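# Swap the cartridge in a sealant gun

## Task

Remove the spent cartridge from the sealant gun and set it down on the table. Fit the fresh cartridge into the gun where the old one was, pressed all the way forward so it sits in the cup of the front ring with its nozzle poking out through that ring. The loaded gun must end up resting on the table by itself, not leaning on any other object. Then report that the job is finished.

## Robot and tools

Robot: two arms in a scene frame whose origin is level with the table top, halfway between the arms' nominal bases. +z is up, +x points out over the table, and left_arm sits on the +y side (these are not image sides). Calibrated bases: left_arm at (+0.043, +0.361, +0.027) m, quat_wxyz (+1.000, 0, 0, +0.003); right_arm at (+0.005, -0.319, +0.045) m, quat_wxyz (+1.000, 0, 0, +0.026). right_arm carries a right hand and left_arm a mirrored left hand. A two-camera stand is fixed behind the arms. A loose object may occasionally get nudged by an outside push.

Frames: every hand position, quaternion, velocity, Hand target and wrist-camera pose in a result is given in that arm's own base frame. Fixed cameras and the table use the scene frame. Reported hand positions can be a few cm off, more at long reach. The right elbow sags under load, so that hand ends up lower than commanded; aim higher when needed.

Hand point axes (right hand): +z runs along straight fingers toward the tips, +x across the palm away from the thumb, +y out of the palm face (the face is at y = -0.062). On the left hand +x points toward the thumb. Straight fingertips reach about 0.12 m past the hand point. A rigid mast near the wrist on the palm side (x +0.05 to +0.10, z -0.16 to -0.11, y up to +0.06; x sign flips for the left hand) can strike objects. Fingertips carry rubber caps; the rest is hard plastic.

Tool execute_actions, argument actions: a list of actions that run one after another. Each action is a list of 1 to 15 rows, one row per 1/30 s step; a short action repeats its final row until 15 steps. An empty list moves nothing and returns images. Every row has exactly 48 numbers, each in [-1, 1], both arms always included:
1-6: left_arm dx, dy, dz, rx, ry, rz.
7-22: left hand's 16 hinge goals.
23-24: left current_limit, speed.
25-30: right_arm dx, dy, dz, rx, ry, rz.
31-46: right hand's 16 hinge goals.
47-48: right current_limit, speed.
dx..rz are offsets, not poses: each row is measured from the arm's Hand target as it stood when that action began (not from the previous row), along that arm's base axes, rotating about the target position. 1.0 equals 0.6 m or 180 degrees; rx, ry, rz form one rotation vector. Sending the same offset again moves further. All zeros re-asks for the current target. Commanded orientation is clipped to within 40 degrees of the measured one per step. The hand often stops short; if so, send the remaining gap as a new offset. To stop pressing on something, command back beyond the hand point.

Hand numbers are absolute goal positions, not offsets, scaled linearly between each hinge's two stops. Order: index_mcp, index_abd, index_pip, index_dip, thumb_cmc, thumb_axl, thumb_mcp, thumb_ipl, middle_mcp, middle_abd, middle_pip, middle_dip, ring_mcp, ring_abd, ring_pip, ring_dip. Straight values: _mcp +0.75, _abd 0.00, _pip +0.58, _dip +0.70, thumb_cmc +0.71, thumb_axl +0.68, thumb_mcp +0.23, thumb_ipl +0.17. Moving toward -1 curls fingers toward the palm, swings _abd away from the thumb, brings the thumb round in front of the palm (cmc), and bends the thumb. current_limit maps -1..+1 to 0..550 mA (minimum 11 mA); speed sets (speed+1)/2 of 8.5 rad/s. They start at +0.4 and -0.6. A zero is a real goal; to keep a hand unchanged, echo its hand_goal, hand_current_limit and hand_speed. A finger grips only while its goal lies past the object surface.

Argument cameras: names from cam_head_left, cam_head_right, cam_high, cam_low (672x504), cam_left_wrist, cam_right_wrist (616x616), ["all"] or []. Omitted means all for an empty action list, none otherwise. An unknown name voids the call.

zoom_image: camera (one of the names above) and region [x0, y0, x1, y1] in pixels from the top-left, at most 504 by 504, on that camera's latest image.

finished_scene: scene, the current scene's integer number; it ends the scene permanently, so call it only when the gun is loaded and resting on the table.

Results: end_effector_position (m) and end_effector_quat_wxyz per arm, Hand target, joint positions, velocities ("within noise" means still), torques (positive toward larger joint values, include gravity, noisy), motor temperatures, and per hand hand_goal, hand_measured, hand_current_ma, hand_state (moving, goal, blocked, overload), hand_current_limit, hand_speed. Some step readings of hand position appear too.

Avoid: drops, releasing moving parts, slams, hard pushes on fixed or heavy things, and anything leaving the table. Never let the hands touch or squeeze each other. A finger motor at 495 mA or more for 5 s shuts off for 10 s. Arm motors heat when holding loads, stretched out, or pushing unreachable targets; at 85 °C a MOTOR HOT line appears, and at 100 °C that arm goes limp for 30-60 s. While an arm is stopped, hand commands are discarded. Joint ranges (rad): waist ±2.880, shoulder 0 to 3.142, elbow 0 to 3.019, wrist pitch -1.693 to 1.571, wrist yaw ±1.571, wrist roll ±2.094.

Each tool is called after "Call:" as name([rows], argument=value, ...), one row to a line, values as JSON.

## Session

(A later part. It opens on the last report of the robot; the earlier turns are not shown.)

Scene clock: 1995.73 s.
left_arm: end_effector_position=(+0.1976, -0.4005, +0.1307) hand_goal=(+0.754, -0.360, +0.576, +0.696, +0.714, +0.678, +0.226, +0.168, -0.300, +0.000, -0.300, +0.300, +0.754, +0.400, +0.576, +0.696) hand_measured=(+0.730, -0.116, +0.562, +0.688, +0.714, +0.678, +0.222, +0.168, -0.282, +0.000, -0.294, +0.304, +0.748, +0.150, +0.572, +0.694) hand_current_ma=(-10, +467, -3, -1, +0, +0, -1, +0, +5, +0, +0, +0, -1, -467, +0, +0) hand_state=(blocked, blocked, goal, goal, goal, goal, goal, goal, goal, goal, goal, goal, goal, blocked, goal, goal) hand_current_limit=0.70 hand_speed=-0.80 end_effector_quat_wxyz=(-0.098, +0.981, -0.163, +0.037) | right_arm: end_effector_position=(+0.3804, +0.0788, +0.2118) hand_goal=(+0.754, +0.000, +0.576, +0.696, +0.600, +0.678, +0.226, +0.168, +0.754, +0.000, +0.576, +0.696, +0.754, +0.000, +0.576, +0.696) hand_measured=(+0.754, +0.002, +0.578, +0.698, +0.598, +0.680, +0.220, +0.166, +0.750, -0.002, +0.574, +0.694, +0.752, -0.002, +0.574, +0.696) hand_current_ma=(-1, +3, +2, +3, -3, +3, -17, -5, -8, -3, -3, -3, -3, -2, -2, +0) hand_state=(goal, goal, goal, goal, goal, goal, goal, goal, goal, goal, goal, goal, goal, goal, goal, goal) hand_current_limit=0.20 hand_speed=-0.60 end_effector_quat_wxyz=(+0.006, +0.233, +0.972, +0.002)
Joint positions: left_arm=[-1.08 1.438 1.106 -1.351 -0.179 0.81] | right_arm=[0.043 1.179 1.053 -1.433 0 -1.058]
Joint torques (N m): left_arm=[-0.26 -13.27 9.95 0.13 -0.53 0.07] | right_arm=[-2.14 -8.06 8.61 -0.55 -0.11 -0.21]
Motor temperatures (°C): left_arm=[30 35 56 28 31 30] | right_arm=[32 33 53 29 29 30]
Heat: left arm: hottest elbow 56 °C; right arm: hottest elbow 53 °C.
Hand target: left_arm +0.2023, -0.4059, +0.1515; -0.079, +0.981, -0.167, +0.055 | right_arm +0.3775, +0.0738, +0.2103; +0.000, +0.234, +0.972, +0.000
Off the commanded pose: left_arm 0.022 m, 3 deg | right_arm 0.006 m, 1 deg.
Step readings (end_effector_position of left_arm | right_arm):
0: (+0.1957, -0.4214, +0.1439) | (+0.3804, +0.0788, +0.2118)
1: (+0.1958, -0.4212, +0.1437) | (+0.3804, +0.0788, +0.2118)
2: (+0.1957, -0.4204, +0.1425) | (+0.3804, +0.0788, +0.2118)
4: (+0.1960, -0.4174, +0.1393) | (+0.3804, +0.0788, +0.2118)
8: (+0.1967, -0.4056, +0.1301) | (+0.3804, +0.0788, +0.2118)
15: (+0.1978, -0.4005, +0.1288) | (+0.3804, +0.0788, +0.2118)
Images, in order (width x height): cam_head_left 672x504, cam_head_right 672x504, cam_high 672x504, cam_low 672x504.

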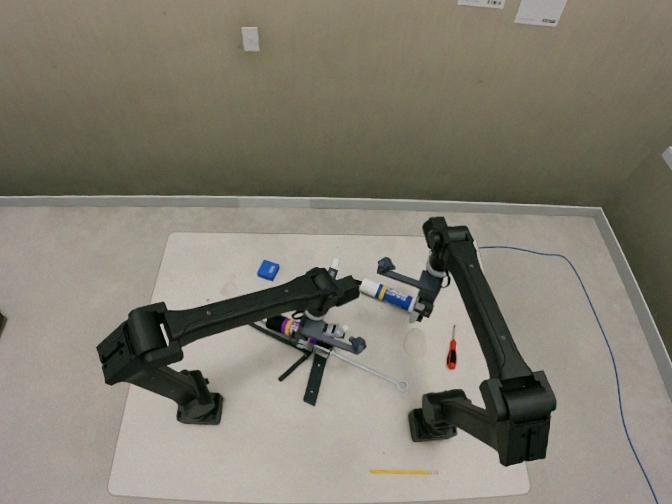

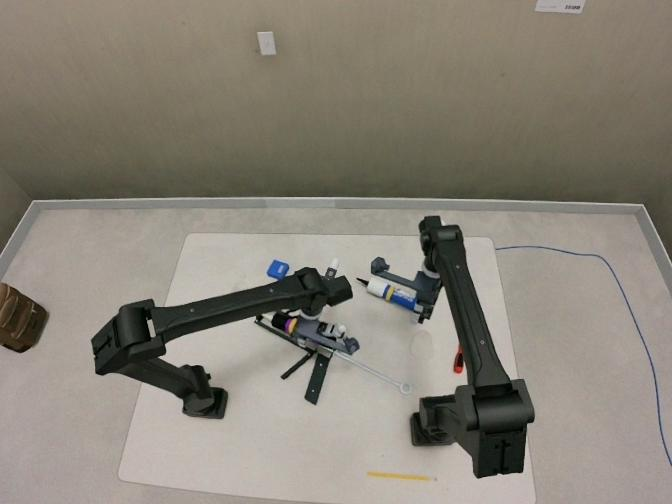

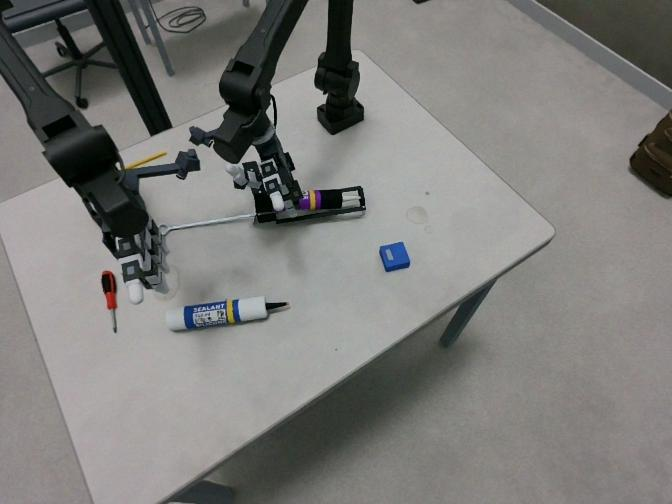

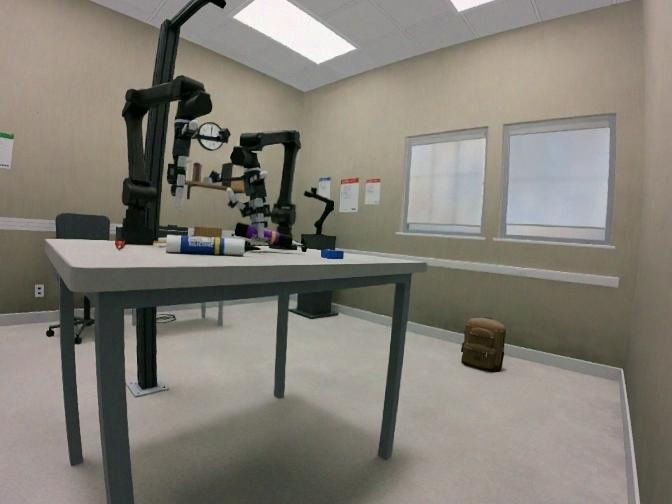

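Call:
execute_actions([
  [[0.011,0.0225,0.008,0,0,0,0.754,-0.36,0.576,0.696,0.714,0.678,0.226,0.168,-0.3,0,-0.3,0.3,0.754,0.4,0.576,0.696,0.7,-0.8,0,0,0,0,0,0,0.754,0,0.576,0.696,0.6,0.678,0.226,0.168,0.754,0,0.576,0.696,0.754,0,0.576,0.696,0.2,-0.6]],
], cameras=["cam_head_left","cam_high","cam_low","cam_head_right"])

Call:
zoom_image(camera="cam_high", region=[330, 170, 380, 220])

Call:
zoom_image(camera="cam_low", region=[280, 225, 320, 265])

Call:
zoom_image(camera="cam_head_right", region=[245, 300, 295, 350])

Scene clock: 2015.40 s.
left_arm: end_effector_position=(+0.2058, -0.3902, +0.1383) hand_goal=(+0.754, -0.360, +0.576, +0.696, +0.714, +0.678, +0.226, +0.168, -0.300, +0.000, -0.300, +0.300, +0.754, +0.400, +0.576, +0.696) hand_measured=(+0.728, -0.116, +0.562, +0.688, +0.714, +0.678, +0.222, +0.168, -0.282, +0.000, -0.294, +0.304, +0.748, +0.150, +0.572, +0.694) hand_current_ma=(-12, +467, -3, -1, +0, +0, -1, +0, +5, +0, +0, +0, -1, -467, +0, +0) hand_state=(blocked, blocked, goal, goal, goal, goal, goal, goal, goal, goal, goal, goal, goal, blocked, goal, goal) hand_current_limit=0.70 hand_speed=-0.80 end_effector_quat_wxyz=(-0.093, +0.982, -0.162, +0.041) | right_arm: end_effector_position=(+0.3804, +0.0788, +0.2118) hand_goal=(+0.754, +0.000, +0.576, +0.696, +0.600, +0.678, +0.226, +0.168, +0.754, +0.000, +0.576, +0.696, +0.754, +0.000, +0.576, +0.696) hand_measured=(+0.754, +0.002, +0.578, +0.698, +0.598, +0.680, +0.220, +0.166, +0.750, -0.002, +0.574, +0.694, +0.752, -0.002, +0.574, +0.696) hand_current_ma=(-1, +3, +2, +3, -3, +3, -17, -5, -8, -3, -3, -3, -3, -2, -2, +0) hand_state=(goal, goal, goal, goal, goal, goal, goal, goal, goal, goal, goal, goal, goal, goal, goal, goal) hand_current_limit=0.20 hand_speed=-0.60 end_effector_quat_wxyz=(+0.006, +0.233, +0.972, +0.002)
Joint positions: left_arm=[-1.047 1.409 1.096 -1.351 -0.181 0.843] | right_arm=[0.043 1.179 1.053 -1.433 0 -1.058]
Joint torques (N m): left_arm=[-0.32 -12.98 9.78 -0.17 -0.51 0.08] | right_arm=[-2.02 -8.12 8.61 -0.54 -0.11 -0.21]
Heat: left arm: hottest elbow 53 °C; right arm: hottest elbow 53 °C.
Hand target: left_arm +0.2089, -0.3924, +0.1563; -0.079, +0.981, -0.167, +0.055 | right_arm +0.3775, +0.0738, +0.2103; +0.000, +0.234, +0.972, +0.000
Off the commanded pose: left_arm 0.018 m, 2 deg | right_arm 0.006 m, 1 deg.
Step readings (end_effector_position of left_arm | right_arm):
0: (+0.1975, -0.4005, +0.1307) | (+0.3804, +0.0788, +0.2118)
1: (+0.1975, -0.4005, +0.1307) | (+0.3804, +0.0788, +0.2118)
2: (+0.1980, -0.4000, +0.1309) | (+0.3804, +0.0788, +0.2118)
4: (+0.1989, -0.3980, +0.1315) | (+0.3804, +0.0788, +0.2118)
8: (+0.2029, -0.3927, +0.1354) | (+0.3804, +0.0788, +0.2118)
15: (+0.2061, -0.3902, +0.1383) | (+0.3804, +0.0788, +0.2118)
Images, in order (width x height): cam_head_left 672x504, cam_head_right 672x504, cam_high 672x504, cam_low 672x504.

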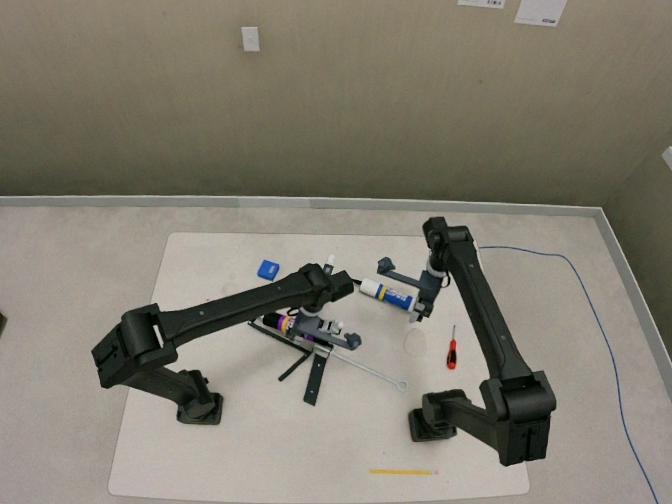

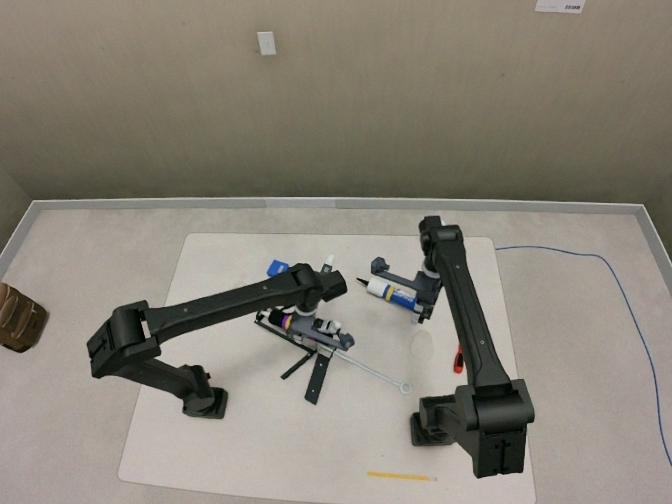

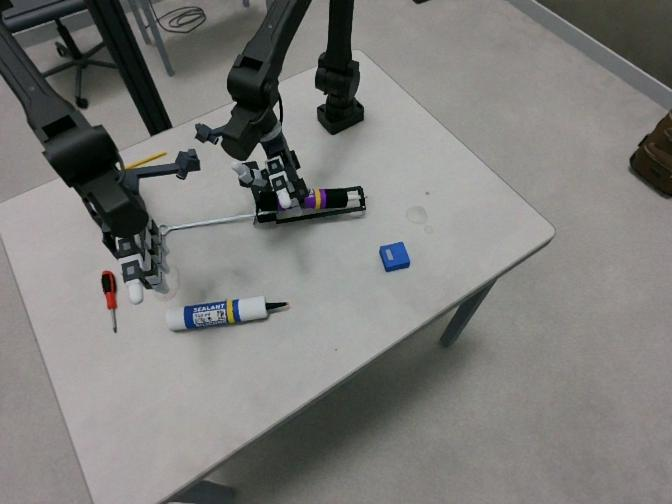

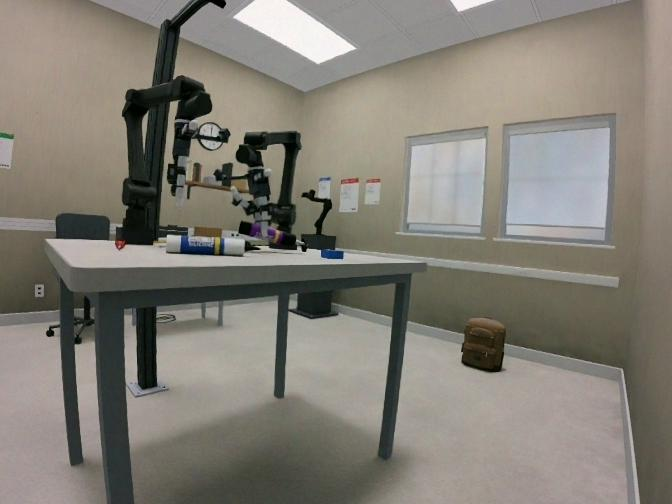

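Scaled by 10.080 from the camera's 672x504 image, which has a finer 960x720 frame.

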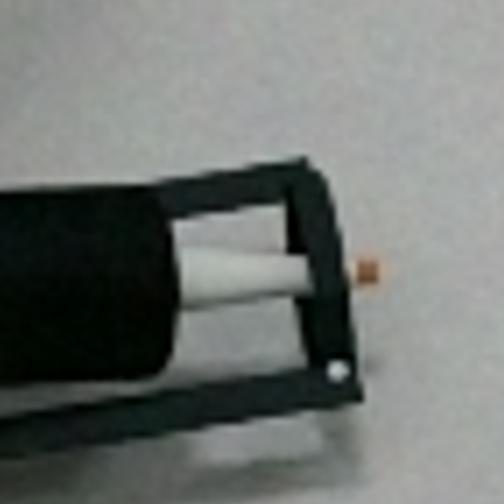

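Scaled by 12.600 from the camera's 672x504 image, which has a finer 960x720 frame.

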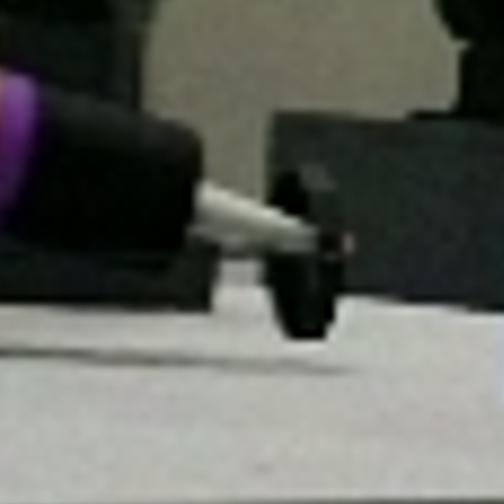

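Scaled by 10.080 from the camera's 672x504 image, which has a finer 960x720 frame.

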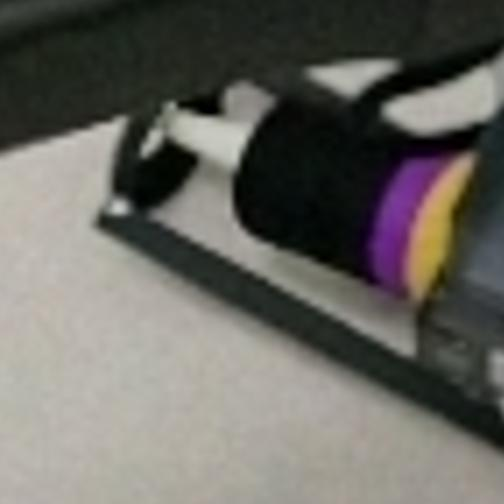

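Call:
execute_actions([
  [[0.0132,0.027,-0.005,0,0,0,0.754,-0.36,0.576,0.696,0.714,0.678,0.226,0.168,-0.3,0,-0.3,0.3,0.754,0.4,0.576,0.696,0.7,-0.8,0,0,0,0,0,0,0.754,0,0.576,0.696,0.6,0.678,0.226,0.168,0.754,0,0.576,0.696,0.754,0,0.576,0.696,0.2,-0.6]],
], cameras=["cam_head_left","cam_high","cam_low","cam_head_right"])

Call:
zoom_image(camera="cam_high", region=[330, 170, 380, 220])

Call:
zoom_image(camera="cam_low", region=[280, 225, 320, 265])

Call:
zoom_image(camera="cam_head_right", region=[245, 300, 295, 350])

Scene clock: 2024.63 s.
left_arm: end_effector_position=(+0.2128, -0.3717, +0.1339) hand_goal=(+0.754, -0.360, +0.576, +0.696, +0.714, +0.678, +0.226, +0.168, -0.300, +0.000, -0.300, +0.300, +0.754, +0.400, +0.576, +0.696) hand_measured=(+0.726, -0.116, +0.560, +0.688, +0.714, +0.678, +0.222, +0.168, -0.282, +0.000, -0.294, +0.304, +0.748, +0.150, +0.572, +0.694) hand_current_ma=(-13, +468, -4, -1, +0, +0, -1, +0, +5, +0, +0, +0, -1, -467, +0, +0) hand_state=(blocked, blocked, goal, goal, goal, goal, goal, goal, goal, goal, goal, goal, goal, blocked, goal, goal) hand_current_limit=0.70 hand_speed=-0.80 end_effector_quat_wxyz=(-0.097, +0.981, -0.162, +0.037) | right_arm: end_effector_position=(+0.3804, +0.0788, +0.2118) hand_goal=(+0.754, +0.000, +0.576, +0.696, +0.600, +0.678, +0.226, +0.168, +0.754, +0.000, +0.576, +0.696, +0.754, +0.000, +0.576, +0.696) hand_measured=(+0.754, +0.002, +0.578, +0.698, +0.598, +0.680, +0.220, +0.166, +0.750, -0.002, +0.574, +0.694, +0.752, -0.002, +0.574, +0.696) hand_current_ma=(-1, +3, +2, +3, -3, +3, -17, -5, -8, -3, -3, -3, -3, -2, -2, +0) hand_state=(goal, goal, goal, goal, goal, goal, goal, goal, goal, goal, goal, goal, goal, goal, goal, goal) hand_current_limit=0.20 hand_speed=-0.60 end_effector_quat_wxyz=(+0.006, +0.233, +0.972, +0.002)
Joint positions: left_arm=[-1.006 1.387 1.062 -1.344 -0.183 0.883] | right_arm=[0.043 1.179 1.053 -1.433 0 -1.058]
Joint torques (N m): left_arm=[-0.26 -12.75 9.8 0.16 -0.48 0.08] | right_arm=[-2.08 -8.12 8.61 -0.58 -0.11 -0.21]
Heat: left arm: hottest elbow 52 °C; right arm: hottest elbow 53 °C.
Hand target: left_arm +0.2168, -0.3762, +0.1535; -0.078, +0.981, -0.167, +0.055 | right_arm +0.3775, +0.0738, +0.2103; +0.000, +0.234, +0.972, +0.000
Off the commanded pose: left_arm 0.020 m, 3 deg | right_arm 0.006 m, 1 deg.
Step readings (end_effector_position of left_arm | right_arm):
0: (+0.2058, -0.3902, +0.1383) | (+0.3804, +0.0788, +0.2118)
1: (+0.2057, -0.3901, +0.1381) | (+0.3804, +0.0788, +0.2118)
2: (+0.2061, -0.3889, +0.1378) | (+0.3804, +0.0788, +0.2118)
4: (+0.2066, -0.3856, +0.1364) | (+0.3804, +0.0788, +0.2118)
8: (+0.2101, -0.3759, +0.1339) | (+0.3804, +0.0788, +0.2118)
15: (+0.2132, -0.3717, +0.1338) | (+0.3804, +0.0788, +0.2118)
Images, in order (width x height): cam_head_left 672x504, cam_head_right 672x504, cam_high 672x504, cam_low 672x504.

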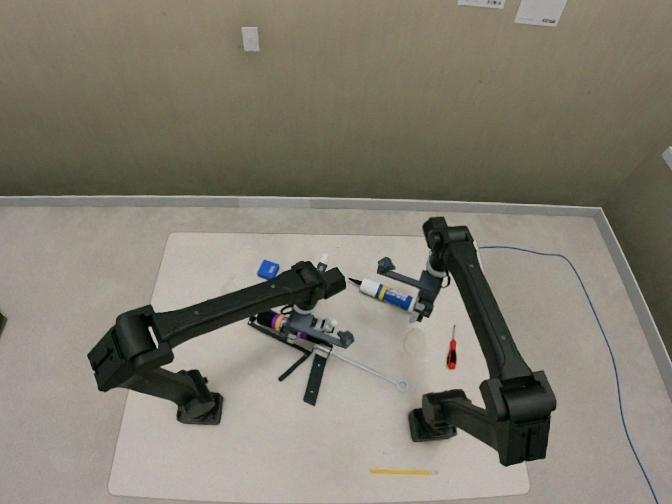

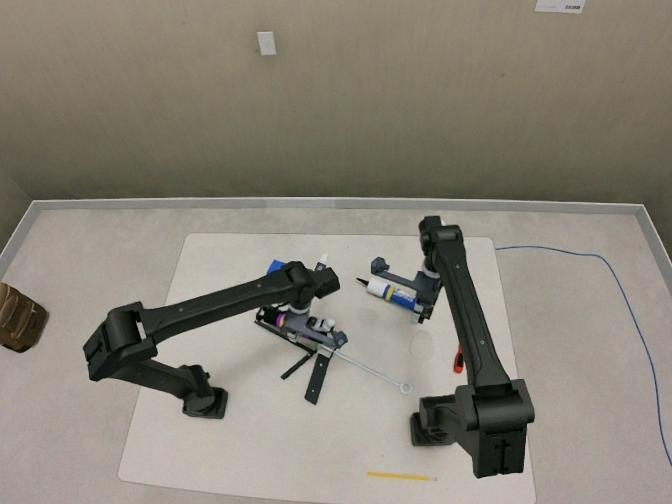

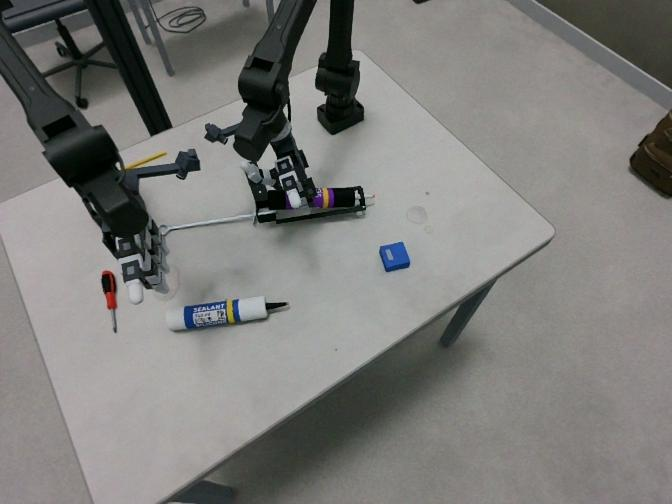

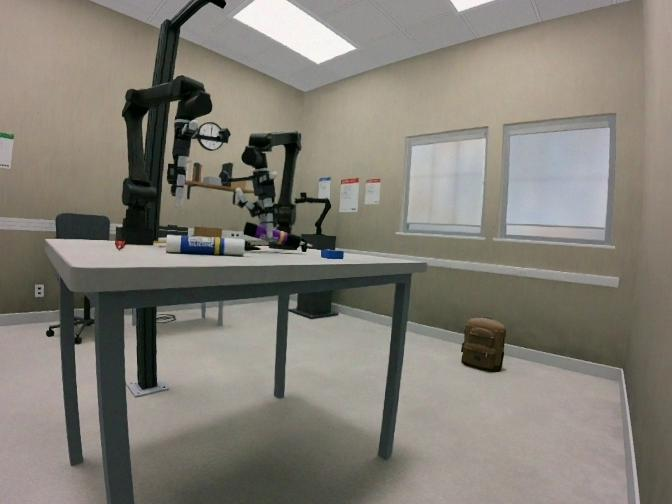

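Scaled by 10.080 from the camera's 672x504 image, which has a finer 960x720 frame.

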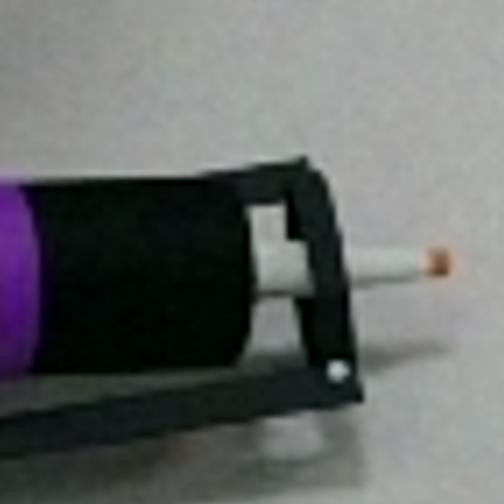

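Scaled by 12.600 from the camera's 672x504 image, which has a finer 960x720 frame.

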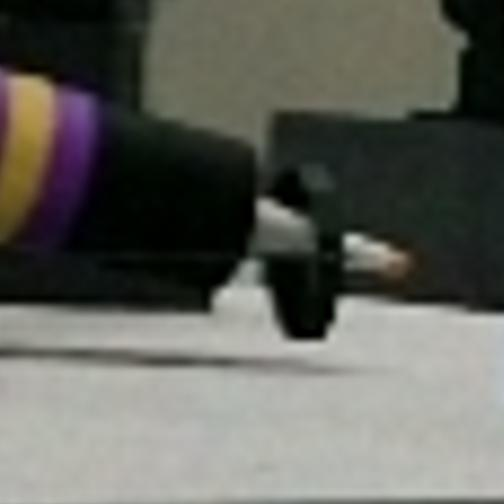

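Scaled by 10.080 from the camera's 672x504 image, which has a finer 960x720 frame.

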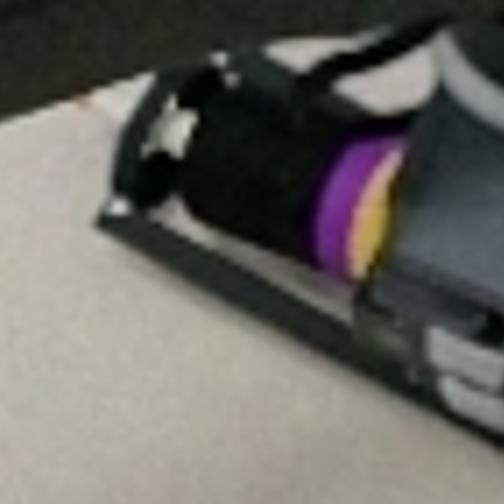

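Call:
execute_actions([
  [[0.002,0.004,-0.013,0,0,0,0.754,-0.36,0.576,0.696,0.714,0.678,0.226,0.168,-0.3,0,-0.3,0.3,0.754,0.4,0.576,0.696,0.7,-0.8,0,0,0,0,0,0,0.754,0,0.576,0.696,0.6,0.678,0.226,0.168,0.754,0,0.576,0.696,0.754,0,0.576,0.696,0.2,-0.6]],
], cameras=["cam_head_left","cam_high","cam_low","cam_head_right"])

Call:
zoom_image(camera="cam_high", region=[330, 170, 380, 220])

Call:
zoom_image(camera="cam_low", region=[280, 225, 320, 265])

Scene clock: 2039.37 s.
left_arm: end_effector_position=(+0.2125, -0.3702, +0.1279) hand_goal=(+0.754, -0.360, +0.576, +0.696, +0.714, +0.678, +0.226, +0.168, -0.300, +0.000, -0.300, +0.300, +0.754, +0.400, +0.576, +0.696) hand_measured=(+0.726, -0.116, +0.560, +0.688, +0.714, +0.678, +0.222, +0.168, -0.282, +0.000, -0.294, +0.304, +0.748, +0.150, +0.572, +0.694) hand_current_ma=(-13, +467, -4, -1, +0, +0, -1, +0, +5, +0, +0, +0, -1, -467, +0, +0) hand_state=(blocked, blocked, goal, goal, goal, goal, goal, goal, goal, goal, goal, goal, goal, blocked, goal, goal) hand_current_limit=0.70 hand_speed=-0.80 end_effector_quat_wxyz=(-0.095, +0.981, -0.164, +0.038) | right_arm: end_effector_position=(+0.3804, +0.0788, +0.2118) hand_goal=(+0.754, +0.000, +0.576, +0.696, +0.600, +0.678, +0.226, +0.168, +0.754, +0.000, +0.576, +0.696, +0.754, +0.000, +0.576, +0.696) hand_measured=(+0.754, +0.002, +0.578, +0.698, +0.598, +0.680, +0.220, +0.166, +0.750, -0.002, +0.574, +0.694, +0.752, -0.002, +0.574, +0.696) hand_current_ma=(-1, +3, +2, +3, -3, +3, -17, -5, -8, -3, -3, -3, -3, -2, -2, +0) hand_state=(goal, goal, goal, goal, goal, goal, goal, goal, goal, goal, goal, goal, goal, goal, goal, goal) hand_current_limit=0.20 hand_speed=-0.60 end_effector_quat_wxyz=(+0.006, +0.233, +0.972, +0.002)
Joint positions: left_arm=[-1.004 1.386 1.045 -1.321 -0.183 0.89] | right_arm=[0.043 1.179 1.053 -1.433 0 -1.058]
Joint torques (N m): left_arm=[-0.03 -12.45 9.69 0.16 -0.49 0.06] | right_arm=[-1.96 -8.06 8.61 -0.57 -0.11 -0.2]
Motor temperatures (°C): left_arm=[30 35 51 28 31 30] | right_arm=[32 33 53 29 29 30]
Heat: left arm: hottest elbow 51 °C; right arm: hottest elbow 53 °C.
Hand target: left_arm +0.2181, -0.3739, +0.1457; -0.078, +0.981, -0.167, +0.055 | right_arm +0.3775, +0.0738, +0.2103; +0.000, +0.234, +0.972, +0.000
Off the commanded pose: left_arm 0.019 m, 3 deg | right_arm 0.006 m, 1 deg.
Step readings (end_effector_position of left_arm | right_arm):
0: (+0.2127, -0.3716, +0.1339) | (+0.3804, +0.0788, +0.2118)
1: (+0.2128, -0.3717, +0.1339) | (+0.3804, +0.0788, +0.2118)
2: (+0.2128, -0.3718, +0.1335) | (+0.3804, +0.0788, +0.2118)
4: (+0.2128, -0.3720, +0.1323) | (+0.3804, +0.0788, +0.2118)
8: (+0.2125, -0.3707, +0.1290) | (+0.3804, +0.0788, +0.2118)
15: (+0.2124, -0.3700, +0.1278) | (+0.3804, +0.0788, +0.2118)
Images, in order (width x height): cam_head_left 672x504, cam_head_right 672x504, cam_high 672x504, cam_low 672x504.

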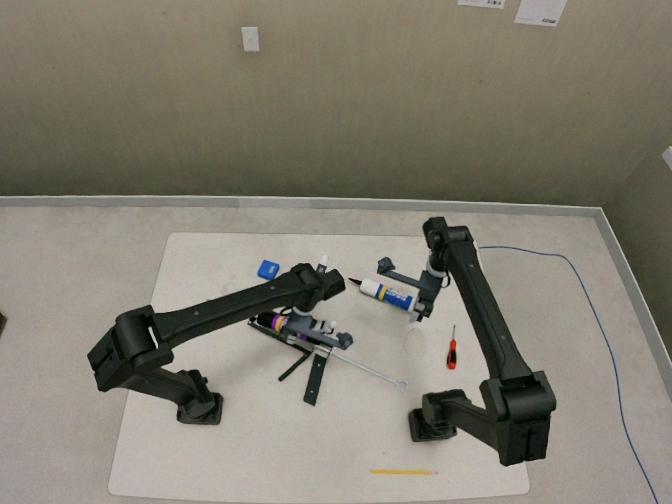

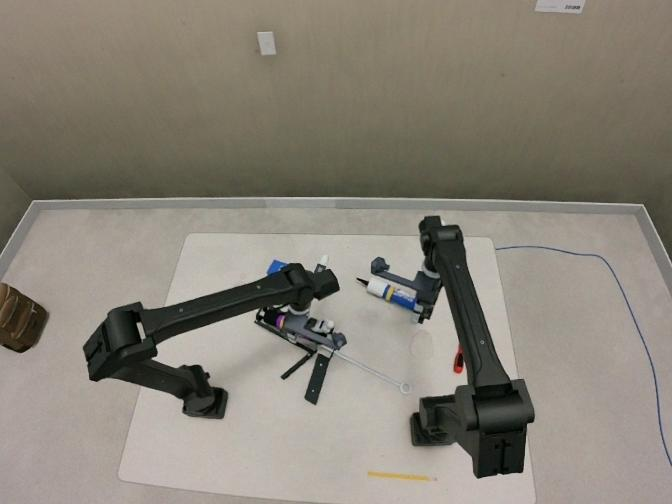

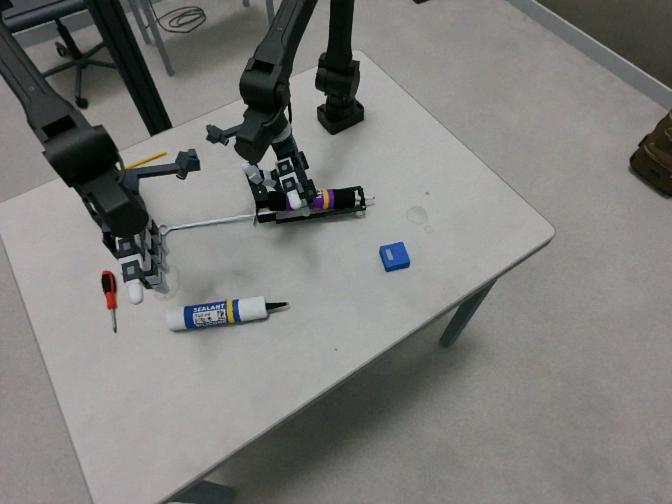

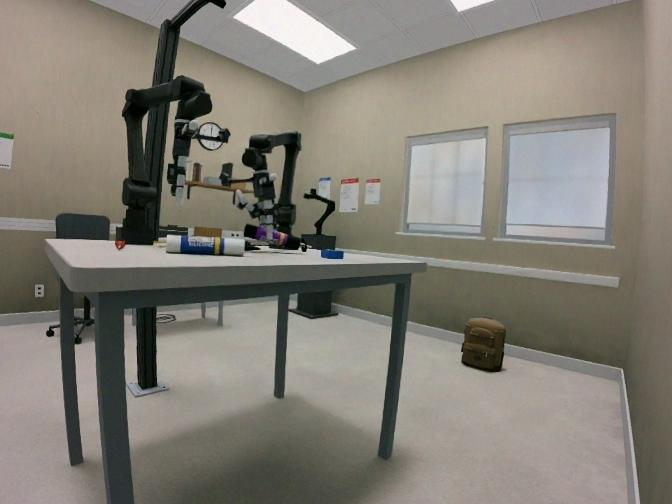

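Scaled by 10.080 from the camera's 672x504 image, which has a finer 960x720 frame.

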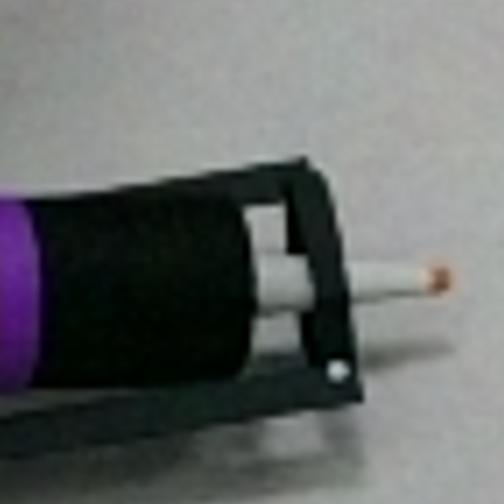

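Scaled by 12.600 from the camera's 672x504 image, which has a finer 960x720 frame.

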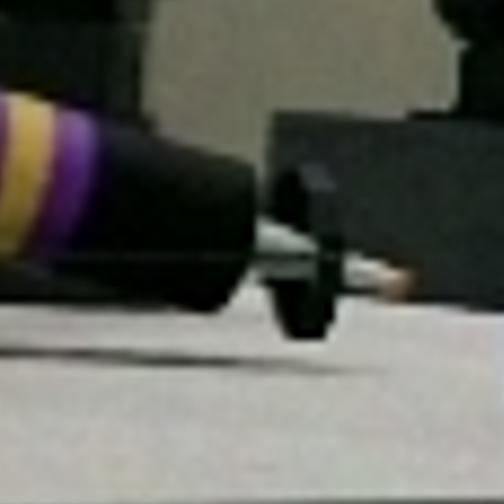

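Call:
execute_actions([
  [[0.0088,0.018,-0.004,0,0,0,0.754,-0.36,0.576,0.696,0.714,0.678,0.226,0.168,-0.3,0,-0.3,0.3,0.754,0.4,0.576,0.696,0.7,-0.8,0,0,0,0,0,0,0.754,0,0.576,0.696,0.6,0.678,0.226,0.168,0.754,0,0.576,0.696,0.754,0,0.576,0.696,0.2,-0.6]],
], cameras=["cam_high","cam_low","cam_head_right"])

Call:
zoom_image(camera="cam_high", region=[330, 170, 380, 220])

Call:
zoom_image(camera="cam_low", region=[280, 225, 320, 265])

Call:
zoom_image(camera="cam_head_right", region=[245, 300, 295, 350])

Scene clock: 2048.57 s.
left_arm: end_effector_position=(+0.2186, -0.3586, +0.1246) hand_goal=(+0.754, -0.360, +0.576, +0.696, +0.714, +0.678, +0.226, +0.168, -0.300, +0.000, -0.300, +0.300, +0.754, +0.400, +0.576, +0.696) hand_measured=(+0.726, -0.116, +0.560, +0.688, +0.714, +0.678, +0.222, +0.168, -0.282, +0.000, -0.294, +0.304, +0.748, +0.150, +0.572, +0.694) hand_current_ma=(-13, +468, -4, -1, +0, +0, -1, +0, +5, +0, +0, +0, -1, -467, +0, +0) hand_state=(blocked, blocked, goal, goal, goal, goal, goal, goal, goal, goal, goal, goal, goal, blocked, goal, goal) hand_current_limit=0.70 hand_speed=-0.80 end_effector_quat_wxyz=(-0.096, +0.981, -0.163, +0.036) | right_arm: end_effector_position=(+0.3804, +0.0788, +0.2118) hand_goal=(+0.754, +0.000, +0.576, +0.696, +0.600, +0.678, +0.226, +0.168, +0.754, +0.000, +0.576, +0.696, +0.754, +0.000, +0.576, +0.696) hand_measured=(+0.754, +0.002, +0.578, +0.698, +0.598, +0.680, +0.220, +0.166, +0.750, -0.002, +0.574, +0.694, +0.752, -0.002, +0.574, +0.696) hand_current_ma=(-1, +3, +2, +3, -3, +3, -17, -5, -8, -3, -3, -3, -3, -2, -2, +0) hand_state=(goal, goal, goal, goal, goal, goal, goal, goal, goal, goal, goal, goal, goal, goal, goal, goal) hand_current_limit=0.20 hand_speed=-0.60 end_effector_quat_wxyz=(+0.006, +0.233, +0.972, +0.002)
Joint positions: left_arm=[-0.972 1.373 1.024 -1.311 -0.185 0.919] | right_arm=[0.043 1.179 1.053 -1.433 0 -1.058]
Joint torques (N m): left_arm=[-0.21 -12.45 9.68 0.21 -0.5 0.08] | right_arm=[-2.02 -8.12 8.59 -0.58 -0.12 -0.21]
Heat: left arm: hottest elbow 51 °C; right arm: hottest elbow 53 °C.
Hand target: left_arm +0.2234, -0.3630, +0.1433; -0.078, +0.981, -0.167, +0.055 | right_arm +0.3775, +0.0738, +0.2103; +0.000, +0.234, +0.972, +0.000
Off the commanded pose: left_arm 0.020 m, 3 deg | right_arm 0.006 m, 1 deg.
Step readings (end_effector_position of left_arm | right_arm):
0: (+0.2125, -0.3702, +0.1279) | (+0.3804, +0.0788, +0.2118)
1: (+0.2125, -0.3700, +0.1277) | (+0.3804, +0.0788, +0.2118)
2: (+0.2130, -0.3696, +0.1275) | (+0.3804, +0.0788, +0.2118)
4: (+0.2137, -0.3676, +0.1264) | (+0.3804, +0.0788, +0.2118)
8: (+0.2168, -0.3615, +0.1248) | (+0.3804, +0.0788, +0.2118)
15: (+0.2188, -0.3587, +0.1245) | (+0.3804, +0.0788, +0.2118)
Images, in order (width x height): cam_head_right 672x504, cam_high 672x504, cam_low 672x504.

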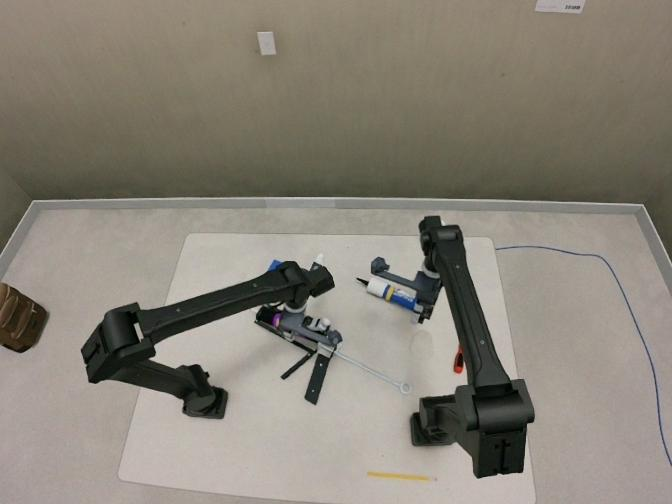

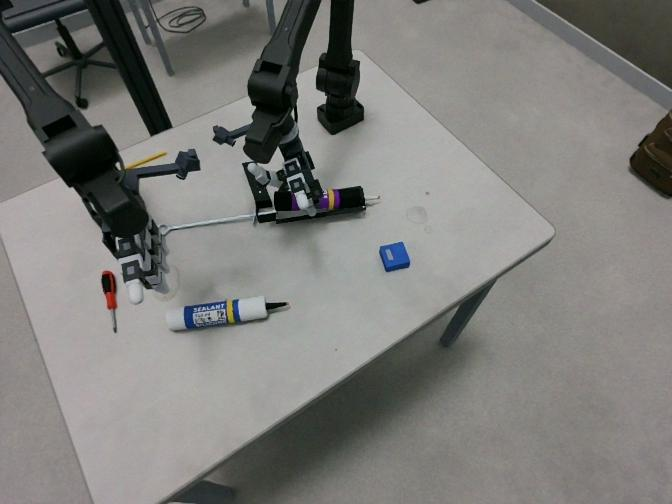

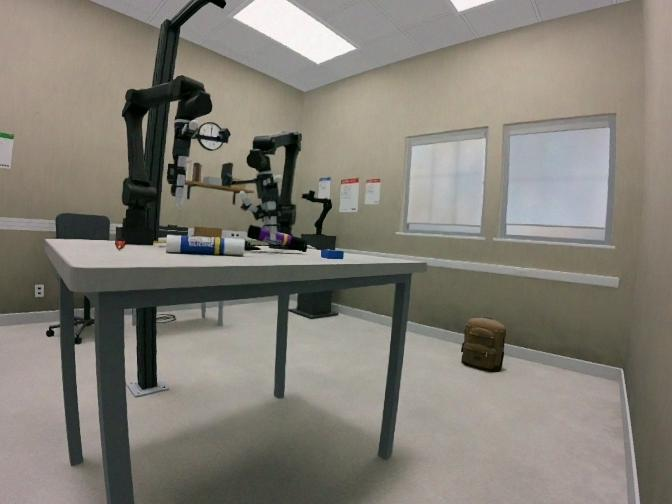

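Scaled by 10.080 from the camera's 672x504 image, which has a finer 960x720 frame.

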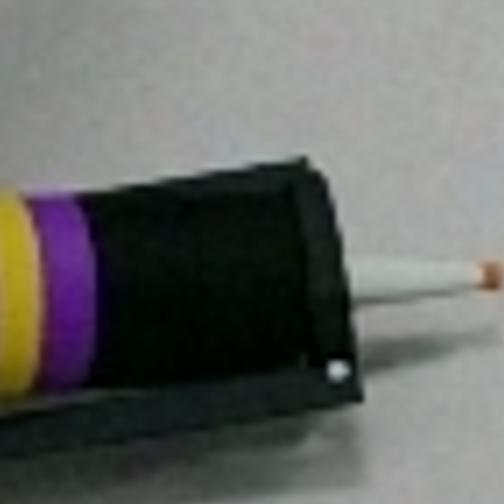

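Scaled by 12.600 from the camera's 672x504 image, which has a finer 960x720 frame.

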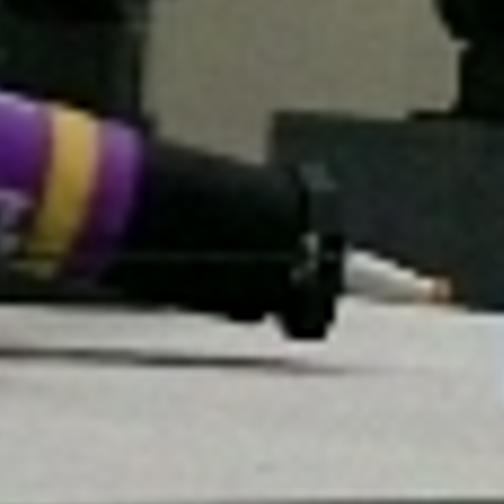

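Scaled by 10.080 from the camera's 672x504 image, which has a finer 960x720 frame.

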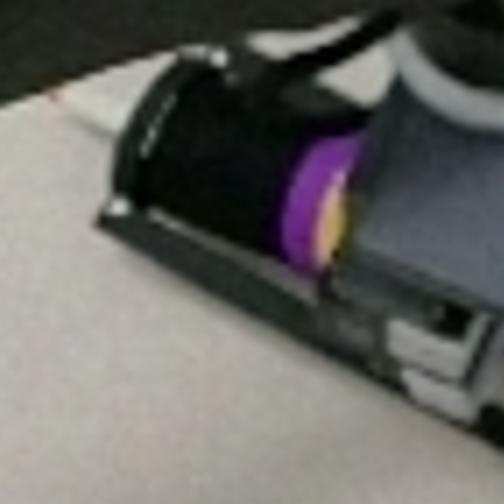

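Call:
execute_actions([
  [[0.0088,0.018,-0.004,0,0,0,0.754,-0.36,0.576,0.696,0.714,0.678,0.226,0.168,-0.3,0,-0.3,0.3,0.754,0.4,0.576,0.696,0.7,-0.8,0,0,0,0,0,0,0.754,0,0.576,0.696,0.6,0.678,0.226,0.168,0.754,0,0.576,0.696,0.754,0,0.576,0.696,0.2,-0.6]],
], cameras=["cam_high","cam_low","cam_head_right"])

Call:
zoom_image(camera="cam_high", region=[250, 130, 390, 240])

Call:
zoom_image(camera="cam_low", region=[230, 200, 320, 270])

Call:
zoom_image(camera="cam_head_right", region=[245, 300, 345, 380])

Scene clock: 2056.63 s.
left_arm: end_effector_position=(+0.2229, -0.3495, +0.1236) hand_goal=(+0.754, -0.360, +0.576, +0.696, +0.714, +0.678, +0.226, +0.168, -0.300, +0.000, -0.300, +0.300, +0.754, +0.400, +0.576, +0.696) hand_measured=(+0.726, -0.116, +0.560, +0.688, +0.714, +0.678, +0.222, +0.168, -0.282, +0.000, -0.294, +0.304, +0.744, +0.150, +0.570, +0.694) hand_current_ma=(-14, +468, -4, -1, +0, +0, -1, +0, +5, +0, +0, +0, -2, -467, +0, +0) hand_state=(blocked, blocked, goal, goal, goal, goal, goal, goal, goal, goal, goal, goal, goal, blocked, goal, goal) hand_current_limit=0.70 hand_speed=-0.80 end_effector_quat_wxyz=(-0.093, +0.981, -0.163, +0.036) | right_arm: end_effector_position=(+0.3804, +0.0788, +0.2118) hand_goal=(+0.754, +0.000, +0.576, +0.696, +0.600, +0.678, +0.226, +0.168, +0.754, +0.000, +0.576, +0.696, +0.754, +0.000, +0.576, +0.696) hand_measured=(+0.754, +0.002, +0.578, +0.698, +0.598, +0.680, +0.220, +0.166, +0.750, -0.002, +0.574, +0.694, +0.752, -0.002, +0.574, +0.696) hand_current_ma=(-1, +3, +2, +3, -3, +3, -17, -5, -8, -3, -3, -3, -3, -2, -2, +0) hand_state=(goal, goal, goal, goal, goal, goal, goal, goal, goal, goal, goal, goal, goal, goal, goal, goal) hand_current_limit=0.20 hand_speed=-0.60 end_effector_quat_wxyz=(+0.006, +0.233, +0.972, +0.002)
Joint positions: left_arm=[-0.946 1.358 1.005 -1.298 -0.183 0.948] | right_arm=[0.043 1.179 1.053 -1.433 0 -1.058]
Joint torques (N m): left_arm=[0.03 -12.22 9.57 0.16 -0.58 0.08] | right_arm=[-2.02 -8.12 8.62 -0.58 -0.11 -0.2]
Heat: left arm: hottest elbow 50 °C; right arm: hottest elbow 53 °C.
Hand target: left_arm +0.2287, -0.3522, +0.1409; -0.078, +0.981, -0.167, +0.055 | right_arm +0.3775, +0.0738, +0.2103; +0.000, +0.234, +0.972, +0.000
Off the commanded pose: left_arm 0.018 m, 3 deg | right_arm 0.006 m, 1 deg.
Step readings (end_effector_position of left_arm | right_arm):
0: (+0.2185, -0.3586, +0.1246) | (+0.3804, +0.0788, +0.2118)
1: (+0.2185, -0.3586, +0.1245) | (+0.3804, +0.0788, +0.2118)
2: (+0.2188, -0.3582, +0.1244) | (+0.3804, +0.0788, +0.2118)
4: (+0.2195, -0.3565, +0.1238) | (+0.3804, +0.0788, +0.2118)
8: (+0.2217, -0.3507, +0.1231) | (+0.3804, +0.0788, +0.2118)
15: (+0.2230, -0.3496, +0.1236) | (+0.3804, +0.0788, +0.2118)
Images, in order (width x height): cam_head_right 672x504, cam_high 672x504, cam_low 672x504.

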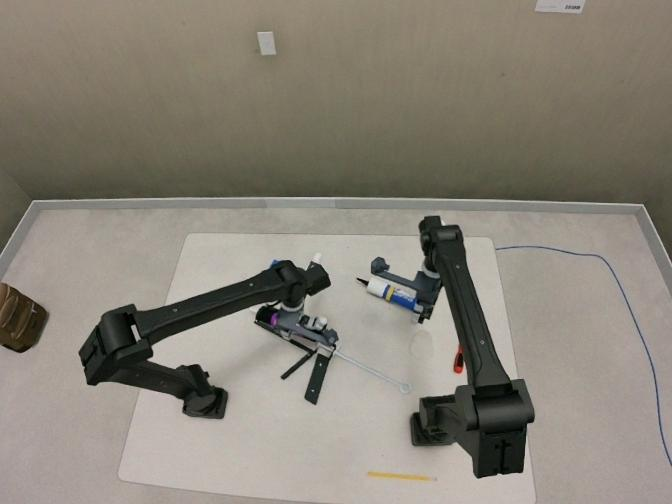

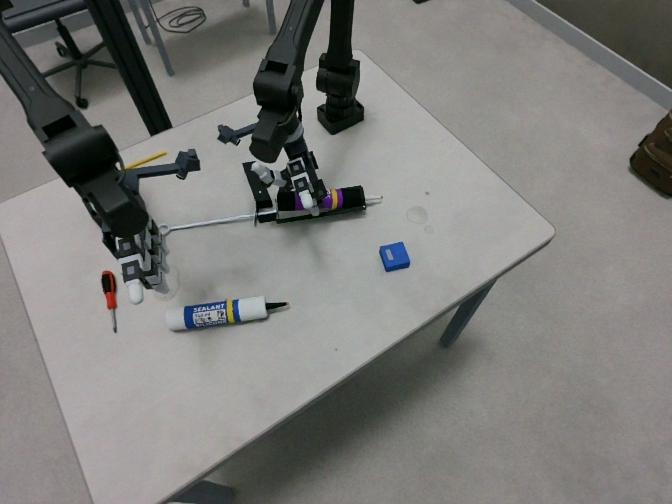

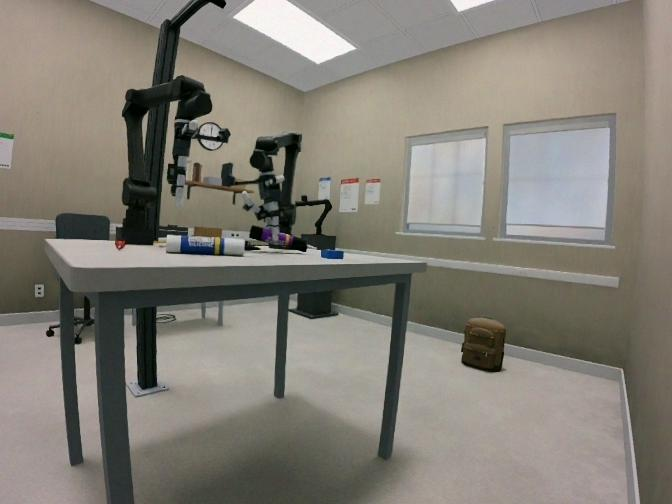

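Scaled by 3.600 from the camera's 672x504 image, which has a finer 960x720 frame.

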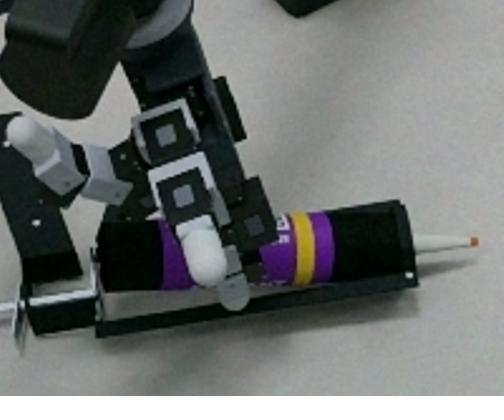

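Scaled by 5.600 from the camera's 672x504 image, which has a finer 960x720 frame.

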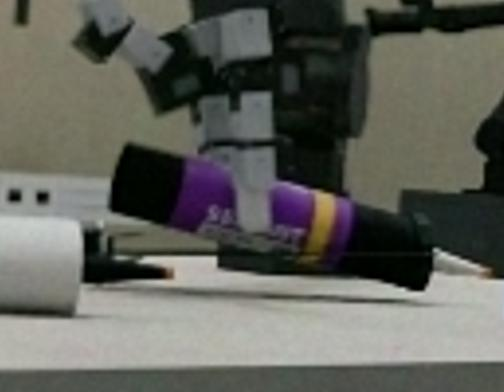

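Scaled by 5.040 from the camera's 672x504 image, which has a finer 960x720 frame.

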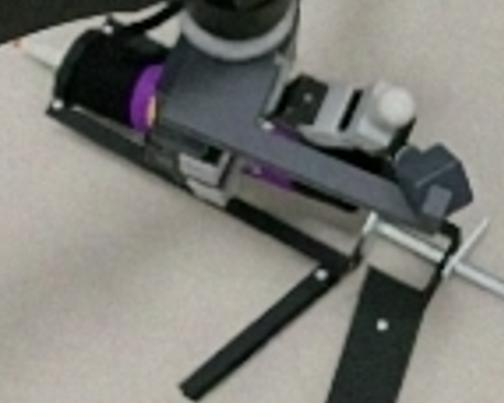

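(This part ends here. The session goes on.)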